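# Upright a gift box on its side and open it

## Task

A closed gift box is lying on one of its sides on the table. Stand it up on its bottom, then open it so the lid ends roughly vertical or tilted back past vertical. The lid's flap is held closed by concealed magnets, so it will resist at first.

## Robot and tools

Robot: two arms, left_arm and right_arm. Each carries the same right-handed five-finger hand, so the hands are not mirror images and every hand number and axis means the same on both. In the scene frame the left_arm base is at (+0.003, +0.788, +0.022) m, quat_wxyz (+1.000, 0, 0, +0.010), and the right_arm base is at (-0.086, -0.600, +0.022) m, quat_wxyz (+1.000, 0, 0, -0.027). Scene frame: origin at table-top height, midway between the nominal bases, +z up, +x out over the table, left_arm on the +y side. Cameras: cam_high (fixed), cam_left_wrist and cam_right_wrist, each 672x504.

Hand point: a point fixed to the palm, 0.05 m in front of it and 0.15 m from the wrist flange along the fingers. Its +z runs along the straight fingers, +y points out of the palm, +x runs across the palm away from the thumb. Straight fingertips reach 0.06 to 0.07 m past the point along +z and lie 0.06 m toward -y. A wrist bracket on the little-finger side sticks out and can strike things. With the fingers level, the wrist can sit lower than the hand point (up to 0.13 m palm down, 0.25 m palm up) and reach the table first. With the thumb turned in front of the palm, the hand grips things about 0.035 to 0.065 m thick, or a handle down to 0.025 m.

The row: every motion argument is built from rows of 28 numbers, each in [-1, 1], always for both arms. Order: left_arm dx, dy, dz, rx, ry, rz; left hand little, ring, middle, index, thumb_bend, thumb_turn, force_limit, speed; then right_arm dx, dy, dz, rx, ry, rz; then the right hand's eight numbers in the same order. The six arm numbers are an offset, not a pose: measured from that arm's Hand target as it stood when the action or move began, along that Hand target's own axes. 1.0 equals 0.6 m or 180 degrees; rx, ry, rz form one rotation vector. All six at 0 asks for the current Hand target again. The six finger numbers are absolute targets: +1 straight/open, -1 curled; thumb_turn +1 beside the palm, -1 in front facing the fingers. force_limit maps -1 to about 0 N and +1 to 10 N at the fingertip (15 N for the two thumb motors). speed rises linearly from nearly zero at -1 to full at +0.48 and stays full above. There is no keep-as-is value: resend the last eight hand numbers you sent; if none yet, use hand_measured plus hand_force_limit and hand_speed. For a soft grip close at speed -0.94 or below.

Tools:
- execute_actions: actions is a list of actions; each action is a list of 1 to 15 rows, one per 1/30 s step, and a short list repeats its last row to fill 15. Every row in an action counts from that action's starting Hand target. cameras: list of names, ["all"], or []; if omitted, images come only when actions is empty.
- move: target is one row or a list of up to 15 rows; all rows count from the same starting Hand targets. speed in m/s, 0.002 to 3.2 (default 0.25), turns at twice that in rad/s; one value or one per target. blend in metres rounds corners in a list. stop_force, 4 to 120 N for both arms, ends an arm's path when it feels that much push against its travel; do not rely on it when the hand rotates, and leave it out when moving off a contact. zero (true by default) re-zeroes before the move, only with stop_force. blocking=false returns early and cannot be combined with stop_force. cameras as above.
- wait: seconds, 0 to 10.
- stop: brakes a running move.
- zoom_image: camera (cam_high, cam_left_wrist, cam_right_wrist) and region [x0, y0, x1, y1] in pixels from the top-left, at most 504 each way.
- show_instructions: shows the reference images.
- zero_wrist_force: arm (left_arm or right_arm).
- finished_scene: scene, the current scene number; irreversible.

Results: end_effector_position (m), end_effector_quat_wxyz and velocities are in each arm's own base frame. Hand target is the last commanded pose after clipping; the hand often stops a little short, and resending zeros or the missing offset closes it. Orientation commands are clipped to 32 degrees from the measured one each step. hand_measured, hand_stopped_by (moving, target, force, stalled, fault) and hand_load_n (positive when something pushes a finger open) follow the hand number order. Wrist force and Wrist torque are along the hand point's axes, with an extra line for the peak since last shown. Joint torques include the arm's own weight. A move adds a move: line with its ending (done, off_target, moving, held, fault) and limits (paced = clipped, held = steps withheld). MOTOR HOT appears near 70 °C; at 85 °C the arm is braked for a while.

Avoid: the arms are stiff, so a target even slightly beyond firm contact can trigger a fault stop of about 10 s. Faults come from roughly 150 N of outside force or contact torque at 293, 293, 133, 48, 48, 48 N m (shoulder pan to wrist 3). Approach slowly, since faster touches hit harder. Never let the box leave the table, drop it, or slam the lid; don't strike the table hard. Keep the arms and hands from pressing on each other; the clearance check does not always prevent it. Don't route a hand past its own arm's base. Avoid long holds with a stretched arm or pushing at unreachable poses, which heat motors. Pulling the flap free of its magnets takes a firm but controlled tug; keep finger loads moderate.

Each tool is called by a JSON object that holds its "api" and its "payload".

Reference images:

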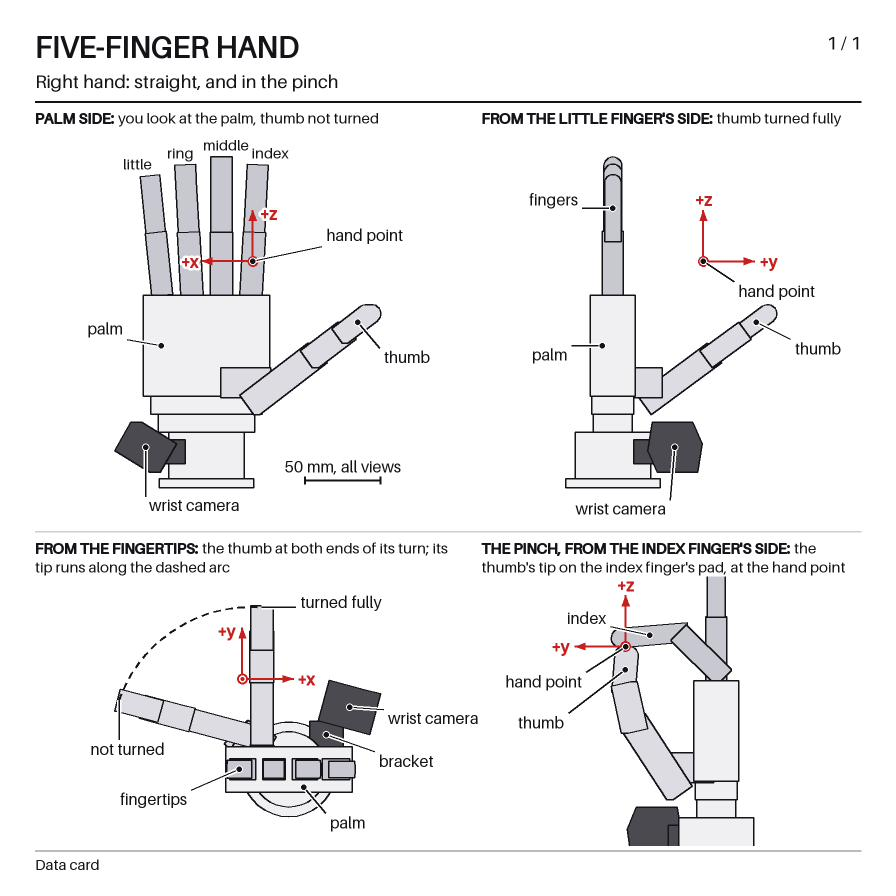

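## Session

{"api": "execute_actions", "payload": {"actions": []}}

Scene clock: 0.00 s.
left_arm: end_effector_position=(-0.1348, +0.5435, +0.6464) hand_measured=(+1.000, +1.000, +1.000, +1.000, +1.000, +1.000) hand_load_n=(+0.0, +0.0, +0.0, +0.0, +0.0, +0.0) hand_stopped_by=(target, target, target, target, target, target) hand_force_limit=0.00 hand_speed=-0.80 end_effector_quat_wxyz=(-0.044, +0.761, -0.646, -0.029) | right_arm: end_effector_position=(+0.1309, -0.5505, +0.4643) hand_measured=(+1.000, +1.000, +1.000, +1.000, +1.000, +1.000) hand_load_n=(+0.0, +0.0, +0.0, +0.0, +0.0, +0.0) hand_stopped_by=(target, target, target, target, target, target) hand_force_limit=0.00 hand_speed=-0.80 end_effector_quat_wxyz=(-0.038, +0.724, +0.687, +0.051)
Joint positions: left_arm=[1.363 -1.518 1.288 1.697 1.561 -1.941] | right_arm=[-1.77 -1.444 1.569 1.572 1.574 -1.716]
Joint velocities: within noise
Joint torques (N m): no reading
Wrist force (N): no reading
Wrist torque (N m): no reading
Wrist force, peak (N): no reading
Hand target: left_arm -0.1348, +0.5435, +0.6464; -0.044, +0.761, -0.646, -0.029 | right_arm +0.1309, -0.5505, +0.4643; -0.038, +0.724, +0.687, +0.051

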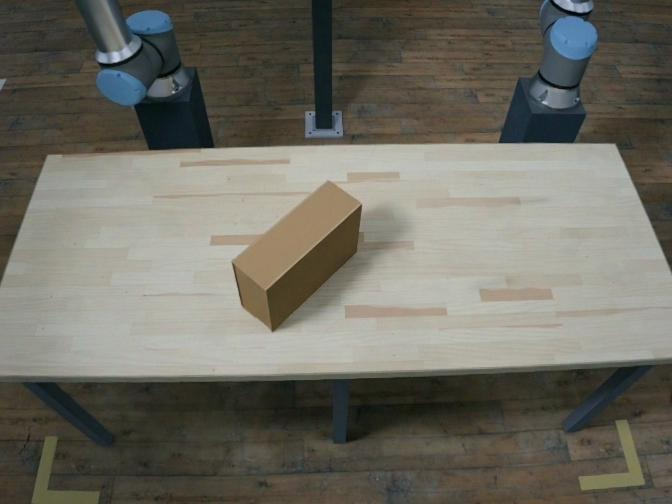

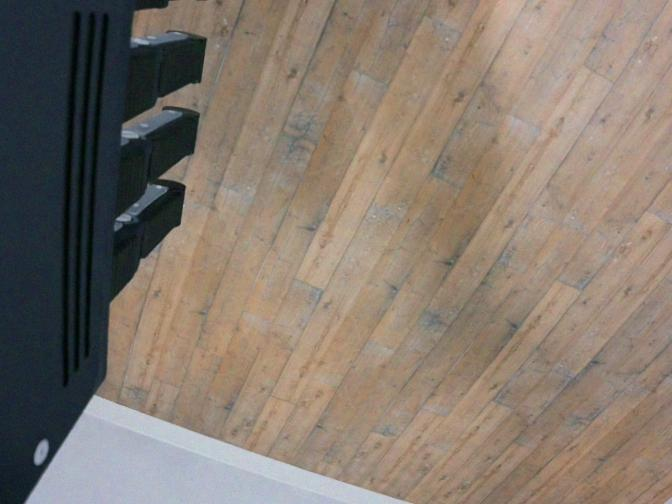

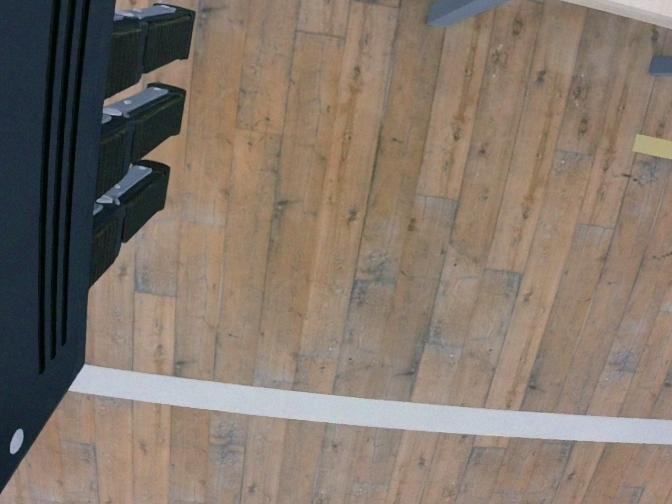

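{"api": "zoom_image", "payload": {"camera": "cam_high", "region": [200, 160, 400, 340]}}

Scaled by 2.520.

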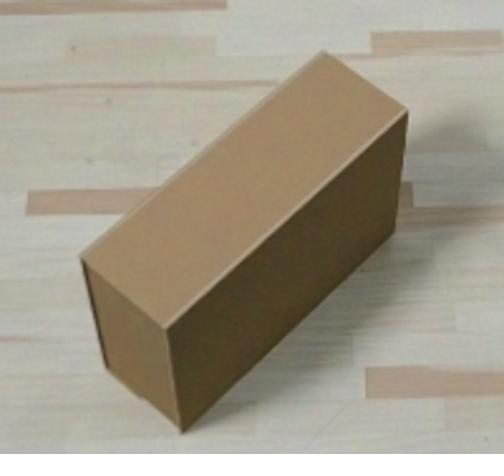

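{"api": "move", "payload": {"target": [0,0,0,0,0,0,1,1,1,1,1,1,0,0.3,0.583,0.53,0,0,0,0,1,1,1,1,1,1,0,0.3], "speed": 0.5}}

{"api": "move", "payload": {"target": [0,0,0,0,0,0,1,1,1,1,1,1,0,0.3,0.6,-0.04,0.12,-0.195,0.195,0,1,1,1,1,1,1,0,0.3], "speed": 0.5, "cameras": ["all"]}}

Scene clock: 31.80 s.
left_arm: end_effector_position=(-0.1348, +0.5435, +0.6464) hand_measured=(+1.000, +1.000, +1.000, +1.000, +1.000, +1.000) hand_load_n=(+0.0, +0.0, +0.0, +0.0, +0.0, +0.0) hand_stopped_by=(target, target, target, target, target, target) hand_force_limit=0.00 hand_speed=0.30 end_effector_quat_wxyz=(-0.044, +0.761, -0.646, -0.029) | right_arm: end_effector_position=(+0.4665, -0.2212, +0.5129) hand_measured=(+1.000, +1.000, +1.000, +1.000, +1.000, +1.000) hand_load_n=(+0.0, +0.0, +0.0, +0.0, +0.0, +0.0) hand_stopped_by=(target, target, target, target, target, target) hand_force_limit=0.00 hand_speed=0.30 end_effector_quat_wxyz=(-0.038, +0.724, +0.687, +0.051)
Joint positions: left_arm=[1.363 -1.518 1.288 1.697 1.561 -1.941] | right_arm=[-0.891 -1.615 1.654 1.616 1.476 -0.842]
Joint torques (N m): left_arm=[2.19 -45.78 -38.92 3.99 -0.01 0.14] | right_arm=[16.49 -20.92 -42.71 7.92 2.45 1.98]
Wrist force (N): left_arm=[0.5 -0.4 0.3] | right_arm=[-0.1 -0.5 -0.4]
Wrist torque (N m): left_arm=[-0.08 -0.08 0.02] | right_arm=[-0.06 0.03 -0.23]
Wrist force, peak (N): left_arm=[0.5 -0.5 0.4] | right_arm=[-1.5 -1.7 -0.3]
Hand target: left_arm -0.1348, +0.5435, +0.6464; -0.044, +0.761, -0.646, -0.029 | right_arm +0.4666, -0.2212, +0.5129; -0.038, +0.724, +0.687, +0.051
Off the commanded pose: left_arm 0.000 m, 0 deg | right_arm 0.000 m, 0 deg.
move: done

Scene clock: 34.03 s.
left_arm: end_effector_position=(-0.1348, +0.5435, +0.6464) hand_measured=(+1.000, +1.000, +1.000, +1.000, +1.000, +1.000) hand_load_n=(+0.0, +0.0, +0.0, +0.0, +0.0, +0.0) hand_stopped_by=(target, target, target, target, target, target) hand_force_limit=0.00 hand_speed=0.30 end_effector_quat_wxyz=(-0.044, +0.761, -0.646, -0.029) | right_arm: end_effector_position=(+0.4628, +0.1457, +0.4862) hand_measured=(+1.000, +1.000, +1.000, +1.000, +1.000, +1.000) hand_load_n=(+0.0, +0.0, +0.0, +0.0, +0.0, +0.0) hand_stopped_by=(target, target, target, target, target, target) hand_force_limit=0.00 hand_speed=0.30 end_effector_quat_wxyz=(-0.023, +0.653, +0.597, +0.465)
Joint positions: left_arm=[1.363 -1.518 1.288 1.697 1.561 -1.941] | right_arm=[-0.628 -2.008 2.156 1.206 0.619 -0.426]
Joint torques (N m): left_arm=[2.84 -47.65 -39.27 4.08 -0.19 -0.14] | right_arm=[15.62 -10.8 -42.75 0.61 0.74 2.03]
Wrist force (N): left_arm=[0.2 -0.1 0.3] | right_arm=[0.1 0.2 -1.4]
Wrist torque (N m): left_arm=[-0.04 -0.04 0.00] | right_arm=[0.22 0.10 -0.23]
Wrist force, peak (N): left_arm=[0.3 -0.6 0.7] | right_arm=[0.7 -2.1 -0.5]
Hand target: left_arm -0.1348, +0.5435, +0.6464; -0.044, +0.761, -0.646, -0.029 | right_arm +0.4628, +0.1457, +0.4862; -0.023, +0.653, +0.597, +0.465
Off the commanded pose: left_arm 0.000 m, 0 deg | right_arm 0.000 m, 0 deg.
move: done

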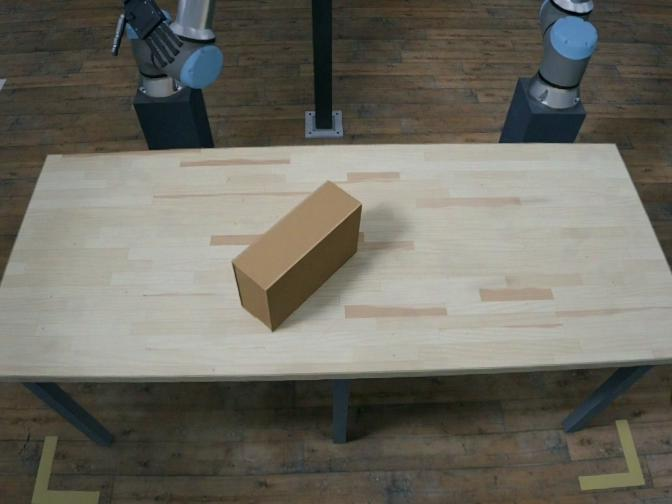

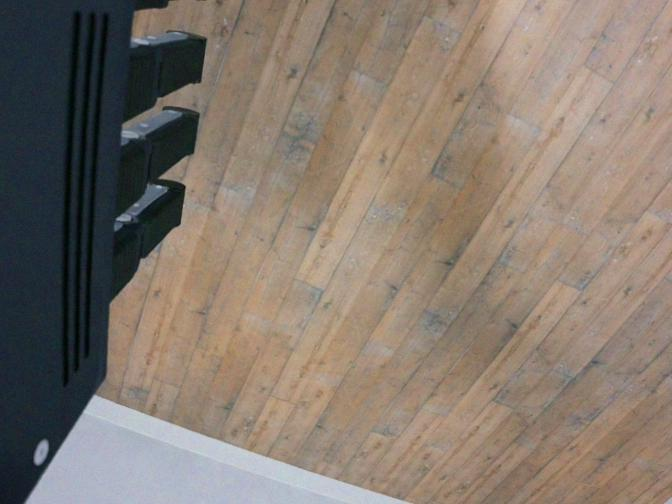

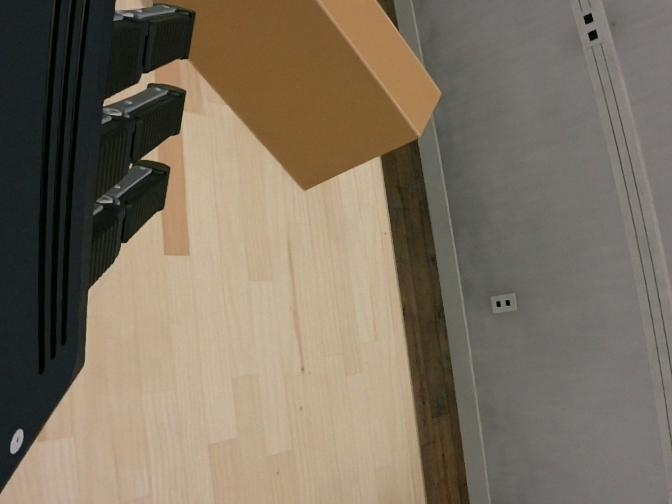

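{"api": "zoom_image", "payload": {"camera": "cam_right_wrist", "region": [180, 0, 460, 200]}}

{"api": "move", "payload": {"target": [0,0,0,0,0,0,1,1,1,1,1,1,0,0.3,-0.42,0,-0.12,0,0,0,1,1,1,1,1,1,0,0.3], "speed": 0.5, "cameras": ["cam_right_wrist"]}}

{"api": "zoom_image", "payload": {"camera": "cam_right_wrist", "region": [160, 0, 660, 500]}}

Scaled by 1.800.

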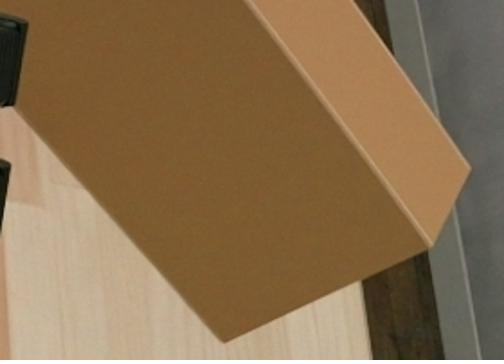

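Scene clock: 39.93 s.
left_arm: end_effector_position=(-0.1348, +0.5435, +0.6464) hand_measured=(+1.000, +1.000, +1.000, +1.000, +1.000, +1.000) hand_load_n=(+0.0, +0.0, +0.0, +0.0, -0.5, +0.0) hand_stopped_by=(target, target, target, target, target, target) hand_force_limit=0.00 hand_speed=0.30 end_effector_quat_wxyz=(-0.044, +0.761, -0.646, -0.029) | right_arm: end_effector_position=(+0.4576, -0.0875, +0.3670) hand_measured=(+1.000, +1.000, +1.000, +1.000, +1.000, +1.000) hand_load_n=(+0.0, +0.0, +0.0, +0.0, +0.0, +0.0) hand_stopped_by=(target, target, target, target, target, target) hand_force_limit=0.00 hand_speed=0.30 end_effector_quat_wxyz=(-0.023, +0.654, +0.597, +0.465) end_effector_velocity=(+0.000, -0.001, +0.000) end_effector_angular_velocity=(-0.001, -0.002, +0.001)
Joint positions: left_arm=[1.363 -1.518 1.288 1.697 1.561 -1.941] | right_arm=[-1.254 -1.707 2.36 1.502 0.748 -1.425]
Joint velocities: left_arm=[within noise] | right_arm=[-0.002 0.001 0 0.001 0 -0.005]
Joint torques (N m): left_arm=[0.8 -46.57 -38.82 3.99 -0.12 0.05] | right_arm=[-11.96 -6.72 -22.51 7.85 1.44 -1.77]
Wrist force (N): left_arm=[0.0 0.0 -0.1] | right_arm=[0.4 0.0 -0.6]
Wrist torque (N m): left_arm=[0.00 0.00 0.00] | right_arm=[0.11 0.02 0.13]
Wrist force, peak (N): left_arm=[0.3 -0.3 0.8] | right_arm=[1.8 -0.4 -1.0]
Hand target: left_arm -0.1348, +0.5435, +0.6464; -0.044, +0.761, -0.646, -0.029 | right_arm +0.4575, -0.0876, +0.3670; -0.023, +0.653, +0.597, +0.465
Off the commanded pose: left_arm 0.000 m, 0 deg | right_arm 0.000 m, 0 deg.
move: done
Images, in order (width x height): cam_right_wrist 672x504.

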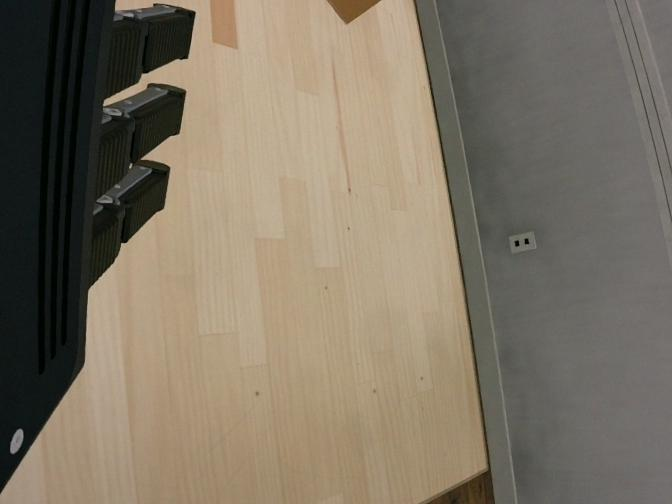

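Scaled by 1.008.

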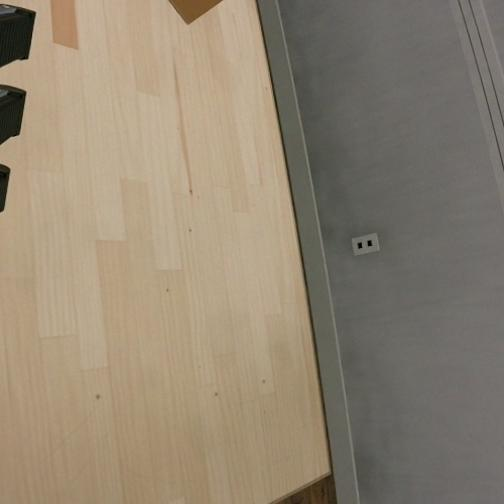

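{"api": "move", "payload": {"target": [0,0,0,0,0,0,1,1,1,1,1,1,0,0.3,0.355,0.388,0.613,0.159,0.131,-0.142,1,1,1,1,1,1,0,0.3], "speed": 0.5, "cameras": ["cam_right_wrist","cam_high"]}}

{"api": "zoom_image", "payload": {"camera": "cam_right_wrist", "region": [160, 0, 660, 500]}}

Scene clock: 51.73 s.
left_arm: end_effector_position=(-0.1348, +0.5435, +0.6464) hand_measured=(+1.000, +1.000, +1.000, +1.000, +1.000, +1.000) hand_load_n=(+0.0, +0.0, +0.0, +0.0, +0.0, +0.0) hand_stopped_by=(target, target, target, target, target, target) hand_force_limit=0.00 hand_speed=0.30 end_effector_quat_wxyz=(-0.044, +0.761, -0.646, -0.029) | right_arm: end_effector_position=(+0.8265, +0.2226, +0.4159) hand_measured=(+1.000, +1.000, +1.000, +1.000, +1.000, +1.000) hand_load_n=(+0.0, +0.0, +0.0, +0.0, +0.0, +0.0) hand_stopped_by=(target, target, target, target, target, target) hand_force_limit=0.00 hand_speed=0.30 end_effector_quat_wxyz=(-0.199, +0.375, +0.802, +0.420)
Joint positions: left_arm=[1.363 -1.518 1.288 1.697 1.561 -1.941] | right_arm=[-0.239 -1.03 1.369 1.568 0.645 -1.103]
Joint torques (N m): left_arm=[2.58 -46.6 -38.89 3.87 0.18 0.01] | right_arm=[17.2 -66.92 -41.28 8.01 0.77 -0.22]
Wrist force (N): left_arm=[0.3 -0.1 0.1] | right_arm=[0.2 -0.3 -0.8]
Wrist torque (N m): left_arm=[-0.02 -0.04 0.01] | right_arm=[0.11 0.07 -0.24]
Wrist force, peak (N): left_arm=[0.5 -0.3 0.7] | right_arm=[-0.9 -1.0 -1.7]
Hand target: left_arm -0.1348, +0.5435, +0.6464; -0.044, +0.761, -0.646, -0.029 | right_arm +0.8266, +0.2226, +0.4159; -0.199, +0.375, +0.802, +0.420
Off the commanded pose: left_arm 0.000 m, 0 deg | right_arm 0.000 m, 0 deg.
move: done
Images, in order (width x height): cam_high 672x504, cam_right_wrist 672x504.

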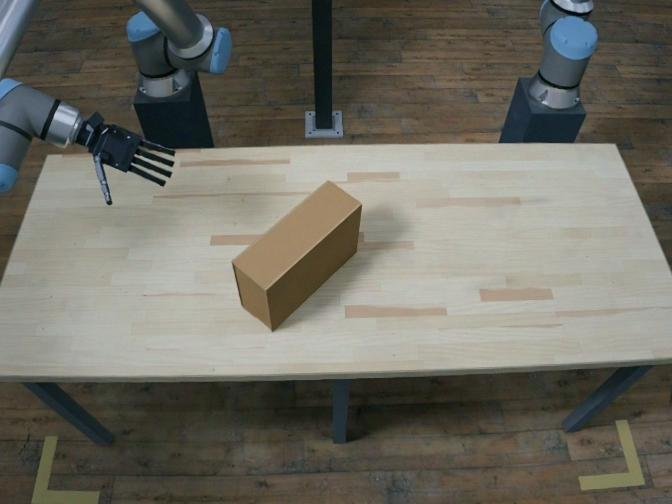

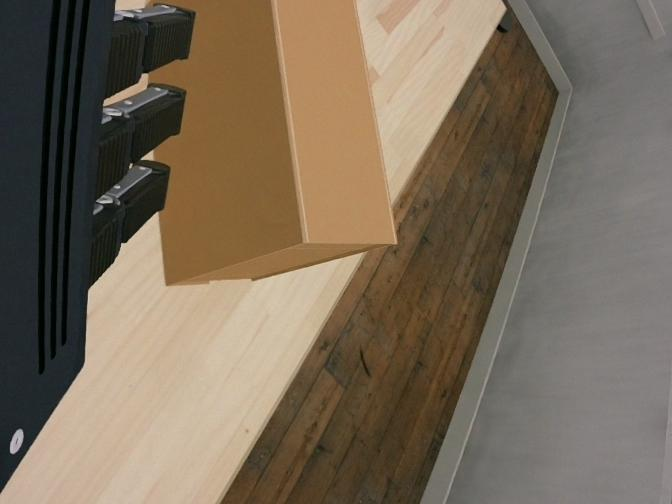

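Scaled by 1.008.

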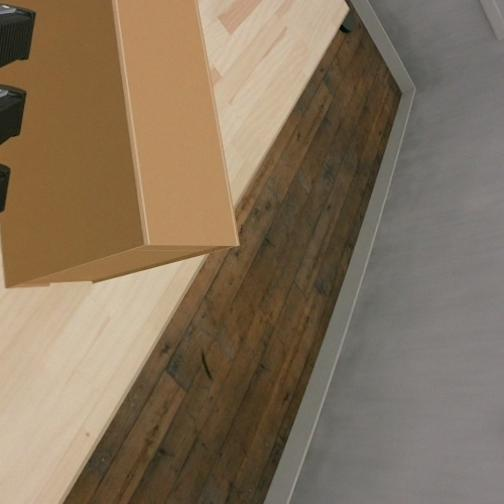

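{"api": "zoom_image", "payload": {"camera": "cam_right_wrist", "region": [150, 200, 420, 300]}}

{"api": "zoom_image", "payload": {"camera": "cam_high", "region": [225, 250, 305, 340]}}

Scaled by 1.867.

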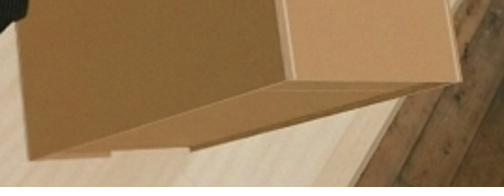

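Scaled by 5.600.

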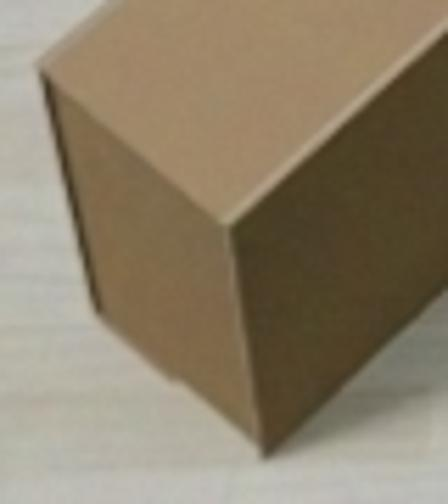

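{"api": "move", "payload": {"target": [0.752,-0.945,0.197,0,0,0,1,1,0,0,1,1,0,0.3,-0.163,0.063,0.278,0.260,0.085,-0.486,1,1,0,0,1,1,0,0.3], "speed": 0.6}}

{"api": "move", "payload": {"target": [0.76,0.178,0.085,0,0,0,1,1,0,0,1,1,0,0.3,0,0,0,0,0,0,1,1,0,0,1,1,0,0.3], "speed": 0.6}}

{"api": "move", "payload": {"target": [0.76,0.22,0.12,-0.101,0.130,-0.694,1,1,0,0,1,1,0,0.3,0,0,0,0,0,0,1,1,0,0,1,1,0,0.3], "speed": 0.6, "cameras": ["all"]}}

Scene clock: 157.20 s.
left_arm: end_effector_position=(+0.4994, +0.2040, +0.4997) hand_measured=(+1.000, +1.000, +0.000, +0.000, +1.000, +1.000) hand_load_n=(+0.0, -0.5, +0.0, +0.0, +0.0, +0.0) hand_stopped_by=(target, target, target, target, target, target) hand_force_limit=0.00 hand_speed=0.30 end_effector_quat_wxyz=(-0.044, +0.761, -0.646, -0.029) | right_arm: end_effector_position=(+0.9174, +0.3313, +0.2789) hand_measured=(+1.000, +1.000, +0.000, +0.000, +1.000, +1.000) hand_load_n=(+0.0, +0.0, +0.0, +0.0, +0.0, +0.0) hand_stopped_by=(target, target, target, target, target, target) hand_force_limit=0.00 hand_speed=0.30 end_effector_quat_wxyz=(-0.074, -0.417, +0.892, +0.159)
Joint positions: left_arm=[-0.033 -1.401 1.435 1.528 1.466 -3.337] | right_arm=[0.038 -0.389 0.277 1.95 1.337 -2.44]
Joint torques (N m): left_arm=[-8.14 -38.67 -53.4 6.36 -2.63 -2.27] | right_arm=[17.87 -100.65 -42.33 8.15 1.85 -1.74]
Wrist force (N): left_arm=[0.4 -0.1 -0.2] | right_arm=[-0.1 -0.1 -0.1]
Wrist torque (N m): left_arm=[-0.03 -0.06 -0.02] | right_arm=[-0.02 0.02 0.01]
Wrist force, peak (N): left_arm=[1.4 -2.0 0.5] | right_arm=[0.4 -1.4 -0.7]
Hand target: left_arm +0.4994, +0.2040, +0.4997; -0.044, +0.761, -0.646, -0.029 | right_arm +0.9175, +0.3313, +0.2790; -0.074, -0.417, +0.892, +0.159
Off the commanded pose: left_arm 0.000 m, 0 deg | right_arm 0.000 m, 0 deg.
move: done

Scene clock: 158.97 s.
left_arm: end_effector_position=(+0.4687, -0.2551, +0.3999) hand_measured=(+1.000, +1.000, +0.000, +0.000, +1.000, +1.000) hand_load_n=(+0.0, +0.0, +0.0, +0.0, +0.0, +0.0) hand_stopped_by=(target, target, target, target, target, target) hand_force_limit=0.00 hand_speed=0.30 end_effector_quat_wxyz=(-0.044, +0.761, -0.646, -0.029) | right_arm: end_effector_position=(+0.9175, +0.3313, +0.2789) hand_measured=(+1.000, +1.000, +0.000, +0.000, +1.000, +1.000) hand_load_n=(+0.0, +0.0, +0.0, +0.0, +0.0, +0.0) hand_stopped_by=(target, target, target, target, target, target) hand_force_limit=0.00 hand_speed=0.30 end_effector_quat_wxyz=(-0.074, -0.417, +0.892, +0.159)
Joint positions: left_arm=[-0.809 -1.33 1.541 1.427 1.49 -4.116] | right_arm=[0.038 -0.389 0.277 1.95 1.338 -2.44]
Joint torques (N m): left_arm=[-8.79 -43.39 -53.44 6.49 -2.58 -1.99] | right_arm=[16.3 -99.2 -42.19 8.11 2.12 -1.69]
Wrist force (N): left_arm=[0.2 0.0 0.2] | right_arm=[0.4 -0.3 -0.1]
Wrist torque (N m): left_arm=[-0.01 -0.05 -0.05] | right_arm=[-0.05 -0.05 0.04]
Wrist force, peak (N): left_arm=[2.8 0.6 0.5] | right_arm=[0.2 -1.0 -0.2]
Hand target: left_arm +0.4687, -0.2554, +0.3998; -0.044, +0.761, -0.646, -0.029 | right_arm +0.9175, +0.3313, +0.2789; -0.074, -0.417, +0.892, +0.159
Off the commanded pose: left_arm 0.000 m, 0 deg | right_arm 0.000 m, 0 deg.
move: done

Scene clock: 161.73 s.
left_arm: end_effector_position=(+0.4143, -0.7162, +0.2785) hand_measured=(+1.000, +1.000, +0.000, +0.000, +1.000, +1.000) hand_load_n=(+0.0, +0.0, +0.0, +0.0, +0.0, +0.0) hand_stopped_by=(target, target, target, target, target, target) hand_force_limit=0.00 hand_speed=0.30 end_effector_quat_wxyz=(+0.169, +0.970, +0.171, +0.034) end_effector_velocity=(+0.000, -0.001, -0.001) end_effector_angular_velocity=(+0.000, -0.005, +0.000) | right_arm: end_effector_position=(+0.9175, +0.3313, +0.2789) hand_measured=(+1.000, +1.000, +0.000, +0.000, +1.000, +1.000) hand_load_n=(+0.0, +0.0, +0.5, +0.0, +0.0, +0.0) hand_stopped_by=(target, target, target, target, target, target) hand_force_limit=0.00 hand_speed=0.30 end_effector_quat_wxyz=(-0.074, -0.417, +0.892, +0.159)
Joint positions: left_arm=[-1.223 -1.165 1.51 0.878 1.563 -6.283] | right_arm=[0.038 -0.389 0.277 1.95 1.338 -2.44]
Joint velocities: left_arm=[-0.002 0.001 0 -0.003 -0.005 -0.001] | right_arm=[within noise]
Joint torques (N m): left_arm=[-5.57 -58.64 -51.62 0.67 -2.52 -1.87] | right_arm=[15.53 -98.6 -42.74 8.22 2.11 -1.83]
Wrist force (N): left_arm=[0.5 0.5 0.5] | right_arm=[0.1 -0.2 0.0]
Wrist torque (N m): left_arm=[-0.14 -0.02 0.03] | right_arm=[-0.03 -0.01 0.03]
Wrist force, peak (N): left_arm=[-0.2 1.2 0.8] | right_arm=[0.2 -0.7 -0.5]
Hand target: left_arm +0.4135, -0.7167, +0.2784; +0.159, +0.908, +0.382, +0.068 | right_arm +0.9175, +0.3313, +0.2789; -0.074, -0.417, +0.892, +0.159
Off the commanded pose: left_arm 0.001 m, 26 deg | right_arm 0.000 m, 0 deg.
joint sent to its limit (left arm) — joint 6 (wrist 3), lower limit. The joint targets are off in orientation, not in position.
move: off_target (left_arm)

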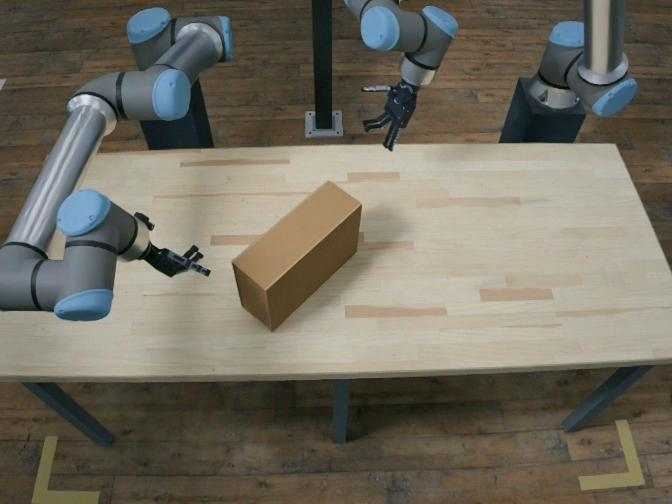

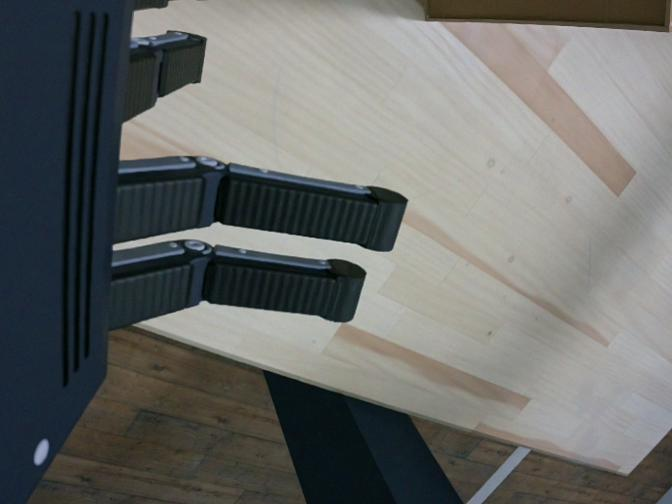

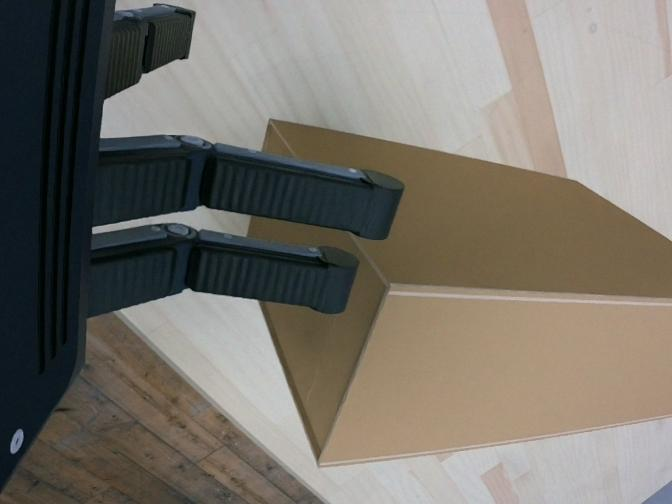

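{"api": "move", "payload": {"target": [0,0,0,0,0,0.93,1,1,0,0,1,1,0,0.3,0,0,0,0,0,0,1,1,0,0,1,1,0,0.3], "speed": 0.9}}

{"api": "move", "payload": {"target": [0,0,0,0,0,0.93,1,1,0,0,1,1,0,0.3,0,0,0,0,0,0,1,1,0,0,1,1,0,0.3], "speed": 0.9}}

Scene clock: 183.40 s.
left_arm: end_effector_position=(+0.4135, -0.7167, +0.2784) hand_measured=(+1.000, +1.000, +0.000, +0.000, +1.000, +1.000) hand_load_n=(+0.0, +0.0, +0.0, +0.0, +0.0, +0.0) hand_stopped_by=(target, target, target, target, target, target) hand_force_limit=0.00 hand_speed=0.30 end_effector_quat_wxyz=(+0.050, -0.479, +0.860, -0.165) | right_arm: end_effector_position=(+0.9175, +0.3313, +0.2789) hand_measured=(+1.000, +1.000, +0.000, +0.000, +1.000, +1.000) hand_load_n=(+0.0, +0.0, +0.0, +0.0, +0.0, +0.0) hand_stopped_by=(target, target, target, target, target, target) hand_force_limit=0.00 hand_speed=0.30 end_effector_quat_wxyz=(-0.074, -0.417, +0.892, +0.159)
Joint positions: left_arm=[-1.297 -0.987 1.17 1.085 1.398 -3.858] | right_arm=[0.038 -0.389 0.277 1.95 1.338 -2.44]
Joint torques (N m): left_arm=[-9.34 -112.98 -26.37 1.25 2.44 1.7] | right_arm=[14.97 -101.19 -42.59 8.03 1.96 -1.88]
Wrist force (N): left_arm=[0.2 -0.7 -0.3] | right_arm=[0.8 -0.8 -0.2]
Wrist torque (N m): left_arm=[0.13 0.05 -0.42] | right_arm=[-0.11 -0.11 0.05]
Wrist force, peak (N): left_arm=[1.4 -0.2 0.7] | right_arm=[0.8 -0.8 -0.2]
Hand target: left_arm +0.4135, -0.7167, +0.2784; +0.050, -0.479, +0.861, -0.165 | right_arm +0.9175, +0.3313, +0.2789; -0.074, -0.417, +0.892, +0.159
Off the commanded pose: left_arm 0.000 m, 0 deg | right_arm 0.000 m, 0 deg.
move: done

Scene clock: 186.23 s.
left_arm: end_effector_position=(+0.4135, -0.7167, +0.2784) hand_measured=(+1.000, +1.000, +0.000, +0.000, +1.000, +1.000) hand_load_n=(+0.0, +0.0, +0.0, +0.0, +0.0, +0.0) hand_stopped_by=(target, target, target, target, target, target) hand_force_limit=0.00 hand_speed=0.30 end_effector_quat_wxyz=(+0.170, +0.803, +0.571, +0.032) | right_arm: end_effector_position=(+0.9175, +0.3313, +0.2789) hand_measured=(+1.000, +1.000, +0.000, +0.000, +1.000, +1.000) hand_load_n=(+0.0, +0.0, +0.0, +0.5, +0.0, +0.0) hand_stopped_by=(target, target, target, target, target, target) hand_force_limit=0.00 hand_speed=0.30 end_effector_quat_wxyz=(-0.074, -0.417, +0.892, +0.159)
Joint positions: left_arm=[-1.366 -1.172 1.538 0.915 1.378 -1.003] | right_arm=[0.038 -0.389 0.277 1.95 1.338 -2.44]
Joint torques (N m): left_arm=[13.93 -94.33 -24.53 1.2 2.14 2.02] | right_arm=[15.73 -99.53 -42.57 7.99 2.01 -1.68]
Wrist force (N): left_arm=[0.3 0.4 0.0] | right_arm=[0.2 0.2 -0.1]
Wrist torque (N m): left_arm=[-0.11 -0.08 -0.29] | right_arm=[0.03 -0.03 0.05]
Wrist force, peak (N): left_arm=[-0.1 -1.5 -0.4] | right_arm=[0.7 -0.4 -0.3]
Hand target: left_arm +0.4135, -0.7167, +0.2784; +0.170, +0.803, +0.571, +0.032 | right_arm +0.9175, +0.3313, +0.2789; -0.074, -0.417, +0.892, +0.159
Off the commanded pose: left_arm 0.000 m, 0 deg | right_arm 0.000 m, 0 deg.
move: done

{"api": "move", "payload": {"target": [0,0,0,0,0,0.1385,1,1,0,0,1,1,0,0.3,0,0,0,0,0,0,1,1,0,0,1,1,0,0.3], "speed": 0.9, "cameras": ["all"]}}

{"api": "zoom_image", "payload": {"camera": "cam_high", "region": [180, 80, 430, 340]}}

Scene clock: 190.93 s.
left_arm: end_effector_position=(+0.4135, -0.7167, +0.2784) hand_measured=(+1.000, +1.000, +0.000, +0.000, +1.000, +1.000) hand_load_n=(+0.0, +0.0, +0.0, +0.0, +0.0, +0.0) hand_stopped_by=(target, target, target, target, target, target) hand_force_limit=0.00 hand_speed=0.30 end_effector_quat_wxyz=(+0.159, +0.907, +0.384, +0.068) | right_arm: end_effector_position=(+0.9175, +0.3313, +0.2789) hand_measured=(+1.000, +1.000, +0.000, +0.000, +1.000, +1.000) hand_load_n=(+0.0, +0.0, +0.0, +0.0, +0.0, +0.0) hand_stopped_by=(target, target, target, target, target, target) hand_force_limit=0.00 hand_speed=0.30 end_effector_quat_wxyz=(-0.074, -0.417, +0.892, +0.159)
Joint positions: left_arm=[-1.324 -1.178 1.54 0.911 1.39 -0.527] | right_arm=[0.038 -0.389 0.277 1.95 1.338 -2.44]
Joint torques (N m): left_arm=[12.78 -56.95 -51.81 1.1 2.27 1.71] | right_arm=[14.9 -99.93 -42.51 8.2 1.93 -1.59]
Wrist force (N): left_arm=[0.4 0.4 -0.1] | right_arm=[0.4 0.0 0.2]
Wrist torque (N m): left_arm=[-0.12 0.00 -0.32] | right_arm=[-0.02 -0.07 0.04]
Wrist force, peak (N): left_arm=[1.0 0.3 0.0] | right_arm=[0.4 -0.5 -0.7]
Hand target: left_arm +0.4135, -0.7167, +0.2784; +0.159, +0.907, +0.384, +0.068 | right_arm +0.9175, +0.3313, +0.2789; -0.074, -0.417, +0.892, +0.159
Off the commanded pose: left_arm 0.000 m, 0 deg | right_arm 0.000 m, 0 deg.
move: done

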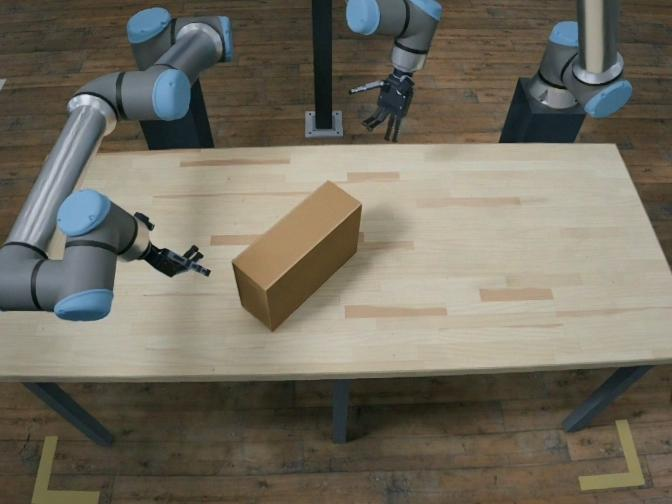

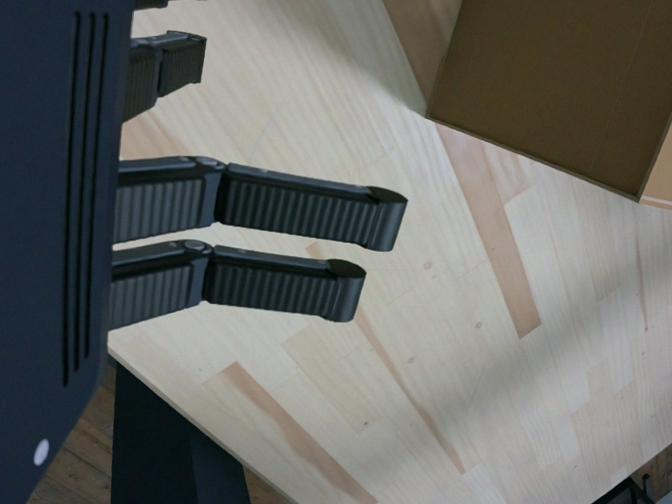

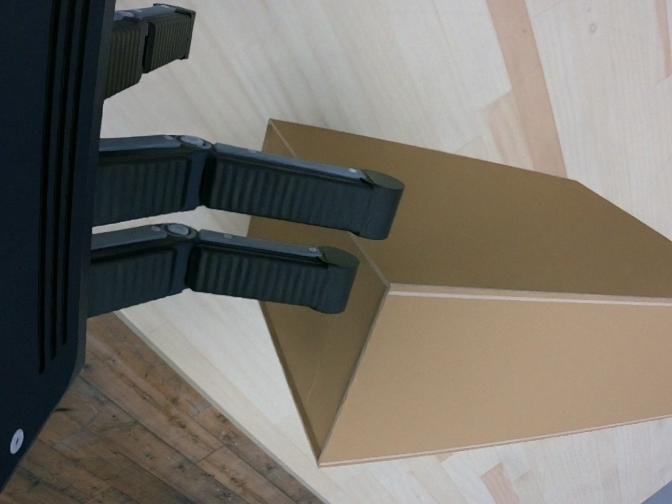

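Scaled by 1.938.

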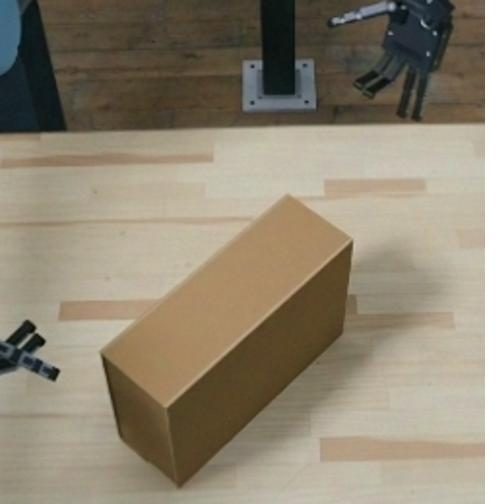

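{"api": "move", "payload": {"target": [0.052,0.05,0.302,0,0,0,1,1,0,0,1,1,0,0.3,-0.07,-0.0285,0.2735,0,0,0,1,1,0,0,1,1,0,0.3], "speed": 0.25, "cameras": ["all"]}}

{"api": "zoom_image", "payload": {"camera": "cam_high", "region": [180, 80, 430, 340]}}

Scene clock: 199.77 s.
left_arm: end_effector_position=(+0.4996, -0.7565, +0.1185) hand_measured=(+1.000, +1.000, +0.000, +0.000, +1.000, +1.000) hand_load_n=(+0.0, +0.0, +0.0, +0.0, -0.5, +0.0) hand_stopped_by=(target, target, target, target, target, target) hand_force_limit=0.00 hand_speed=0.30 end_effector_quat_wxyz=(+0.159, +0.907, +0.384, +0.068) end_effector_velocity=(+0.001, +0.000, -0.003) end_effector_angular_velocity=(+0.002, -0.001, +0.000) | right_arm: end_effector_position=(+0.9131, +0.3895, +0.1193) hand_measured=(+1.000, +1.000, +0.000, +0.000, +1.000, +1.000) hand_load_n=(+0.0, +0.0, +0.0, +0.0, +0.0, +0.0) hand_stopped_by=(target, target, target, target, target, target) hand_force_limit=0.00 hand_speed=0.30 end_effector_quat_wxyz=(-0.074, -0.417, +0.892, +0.159)
Joint positions: left_arm=[-1.222 -0.946 1.482 0.722 1.421 -0.428] | right_arm=[0.095 -0.343 0.461 1.706 1.323 -2.383]
Joint velocities: left_arm=[0.001 0.005 -0.002 -0.001 -0.001 0.001] | right_arm=[within noise]
Joint torques (N m): left_arm=[13.2 -71.3 -48.86 1.31 2.35 1.43] | right_arm=[17.21 -101.85 -42.67 1.79 -2.99 1.74]
Wrist force (N): left_arm=[0.4 0.6 0.4] | right_arm=[-0.2 -0.4 -0.2]
Wrist torque (N m): left_arm=[-0.11 -0.02 -0.25] | right_arm=[-0.03 0.03 -0.28]
Wrist force, peak (N): left_arm=[0.7 0.8 1.7] | right_arm=[0.7 -0.3 -1.6]
Hand target: left_arm +0.4998, -0.7567, +0.1182; +0.159, +0.907, +0.384, +0.068 | right_arm +0.9131, +0.3896, +0.1190; -0.074, -0.417, +0.892, +0.159
Off the commanded pose: left_arm 0.000 m, 0 deg | right_arm 0.000 m, 0 deg.
move: done

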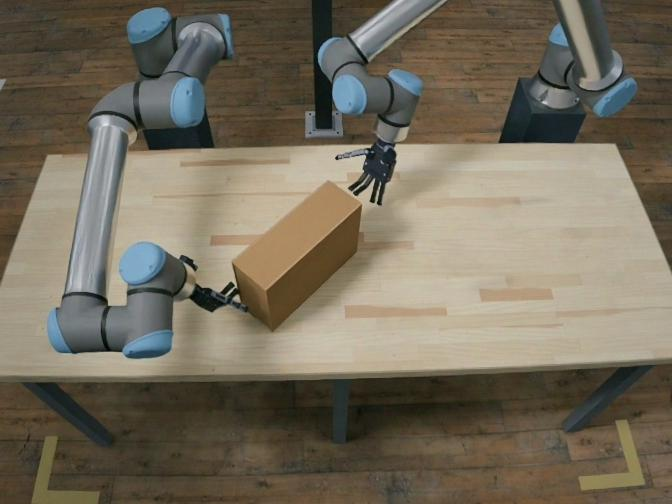

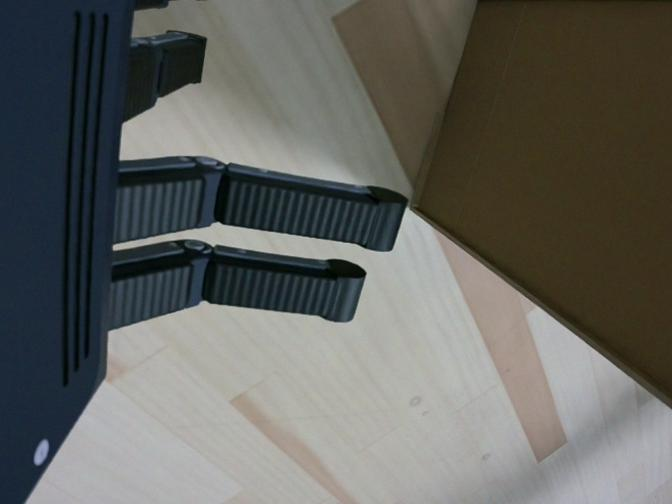

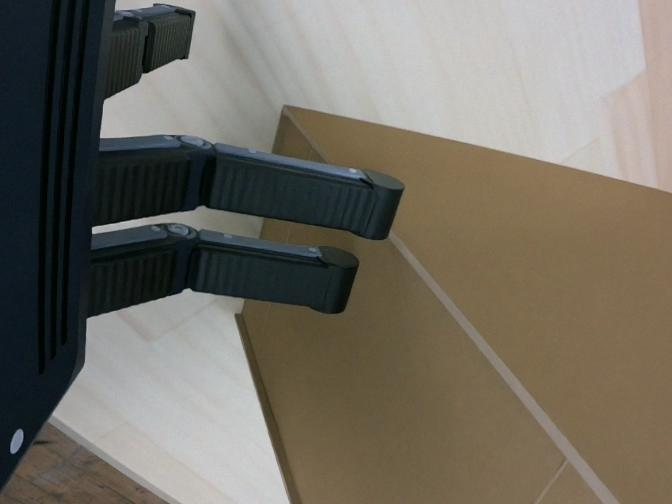

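Scaled by 1.938.

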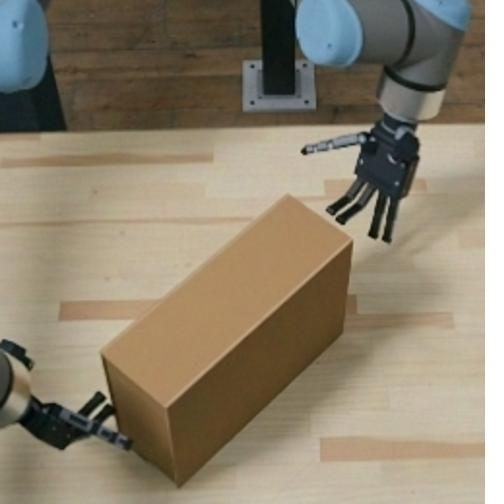

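{"api": "zoom_image", "payload": {"camera": "cam_high", "region": [190, 240, 290, 340]}}

{"api": "zoom_image", "payload": {"camera": "cam_high", "region": [320, 130, 420, 230]}}

Scaled by 5.040.

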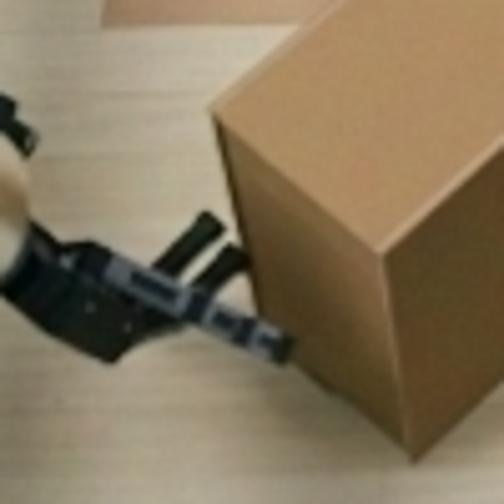

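Scaled by 5.040.

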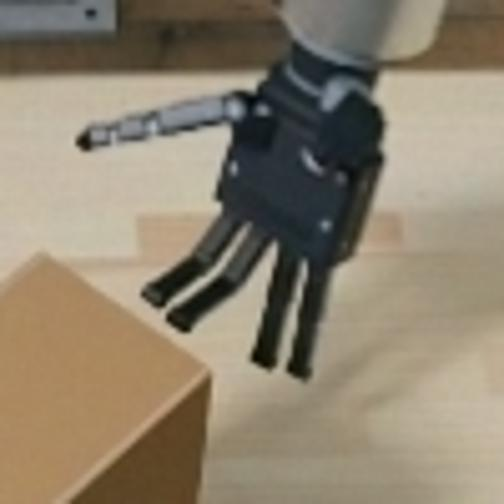

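{"api": "move", "payload": {"target": [0.012,0.086,0.031,0,0,0,1,1,0,0,1,1,0,0.3,-0.037,0,0,0,0,0,1,1,0,0,1,1,0,0.3], "speed": 0.15, "cameras": ["all"]}}

{"api": "zoom_image", "payload": {"camera": "cam_high", "region": [190, 240, 290, 340]}}

{"api": "zoom_image", "payload": {"camera": "cam_high", "region": [300, 140, 400, 240]}}

Scene clock: 223.43 s.
left_arm: end_effector_position=(+0.5442, -0.7896, +0.1183) hand_measured=(+1.000, +1.000, +0.000, +0.000, +1.000, +1.000) hand_load_n=(+0.0, +0.0, +0.0, +0.0, +0.0, +0.0) hand_stopped_by=(target, target, target, target, target, target) hand_force_limit=0.00 hand_speed=0.30 end_effector_quat_wxyz=(+0.159, +0.907, +0.384, +0.068) | right_arm: end_effector_position=(+0.9273, +0.4066, +0.1190) hand_measured=(+1.000, +1.000, +0.000, +0.000, +1.000, +1.000) hand_load_n=(+0.0, +0.0, +0.0, +0.0, -0.5, +0.0) hand_stopped_by=(target, target, target, target, target, target) hand_force_limit=0.00 hand_speed=0.30 end_effector_quat_wxyz=(-0.074, -0.417, +0.892, +0.159)
Joint positions: left_arm=[-1.183 -0.87 1.346 0.775 1.433 -0.391] | right_arm=[0.11 -0.261 0.294 1.787 1.319 -2.368]
Joint torques (N m): left_arm=[13.85 -78.29 -50.31 5.43 2.42 1.91] | right_arm=[16.32 -102.24 -42.41 8.09 2.07 1.25]
Wrist force (N): left_arm=[0.4 0.4 0.3] | right_arm=[0.0 -0.6 -0.5]
Wrist torque (N m): left_arm=[-0.09 0.00 -0.28] | right_arm=[-0.02 0.02 -0.28]
Wrist force, peak (N): left_arm=[0.9 1.2 0.6] | right_arm=[0.2 -1.0 -0.5]
Hand target: left_arm +0.5442, -0.7897, +0.1183; +0.159, +0.907, +0.384, +0.068 | right_arm +0.9274, +0.4066, +0.1190; -0.074, -0.417, +0.892, +0.159
Off the commanded pose: left_arm 0.000 m, 0 deg | right_arm 0.000 m, 0 deg.
move: done

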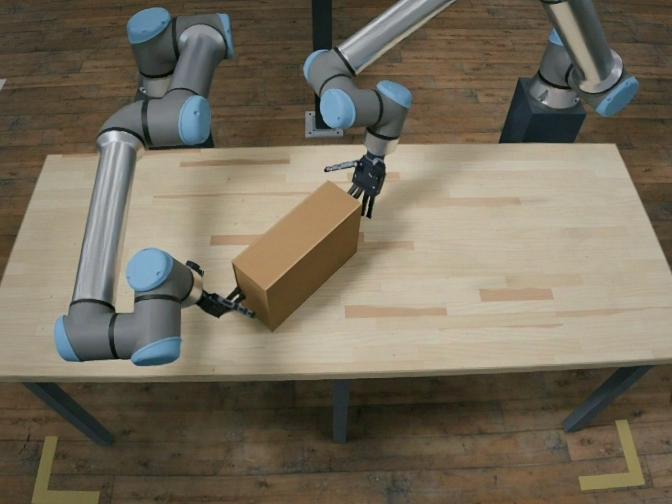

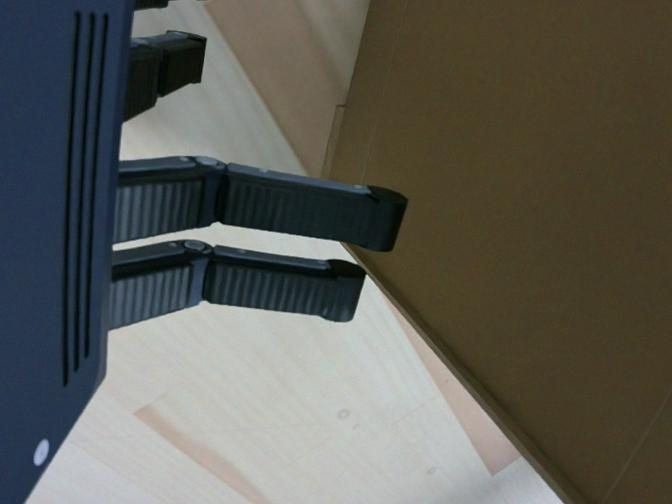

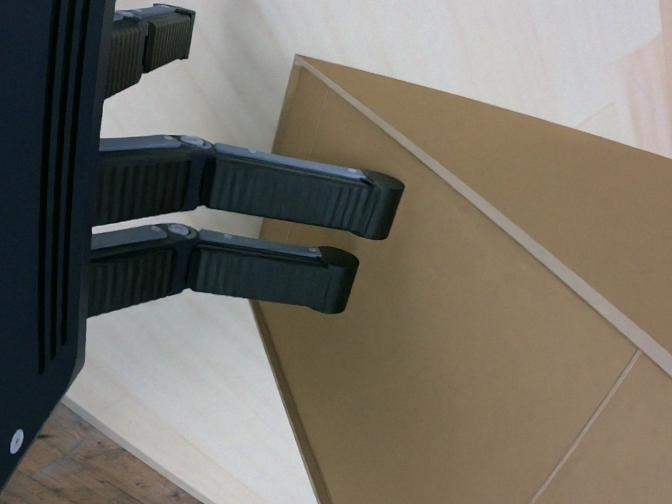

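Scaled by 5.040.

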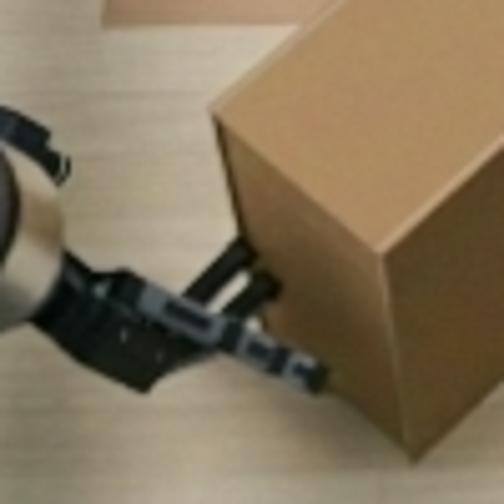

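Scaled by 5.040.

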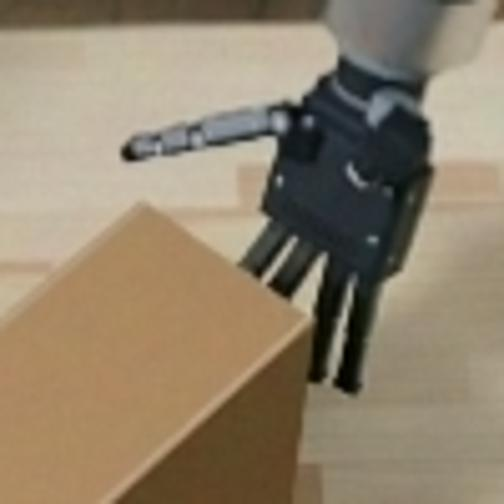

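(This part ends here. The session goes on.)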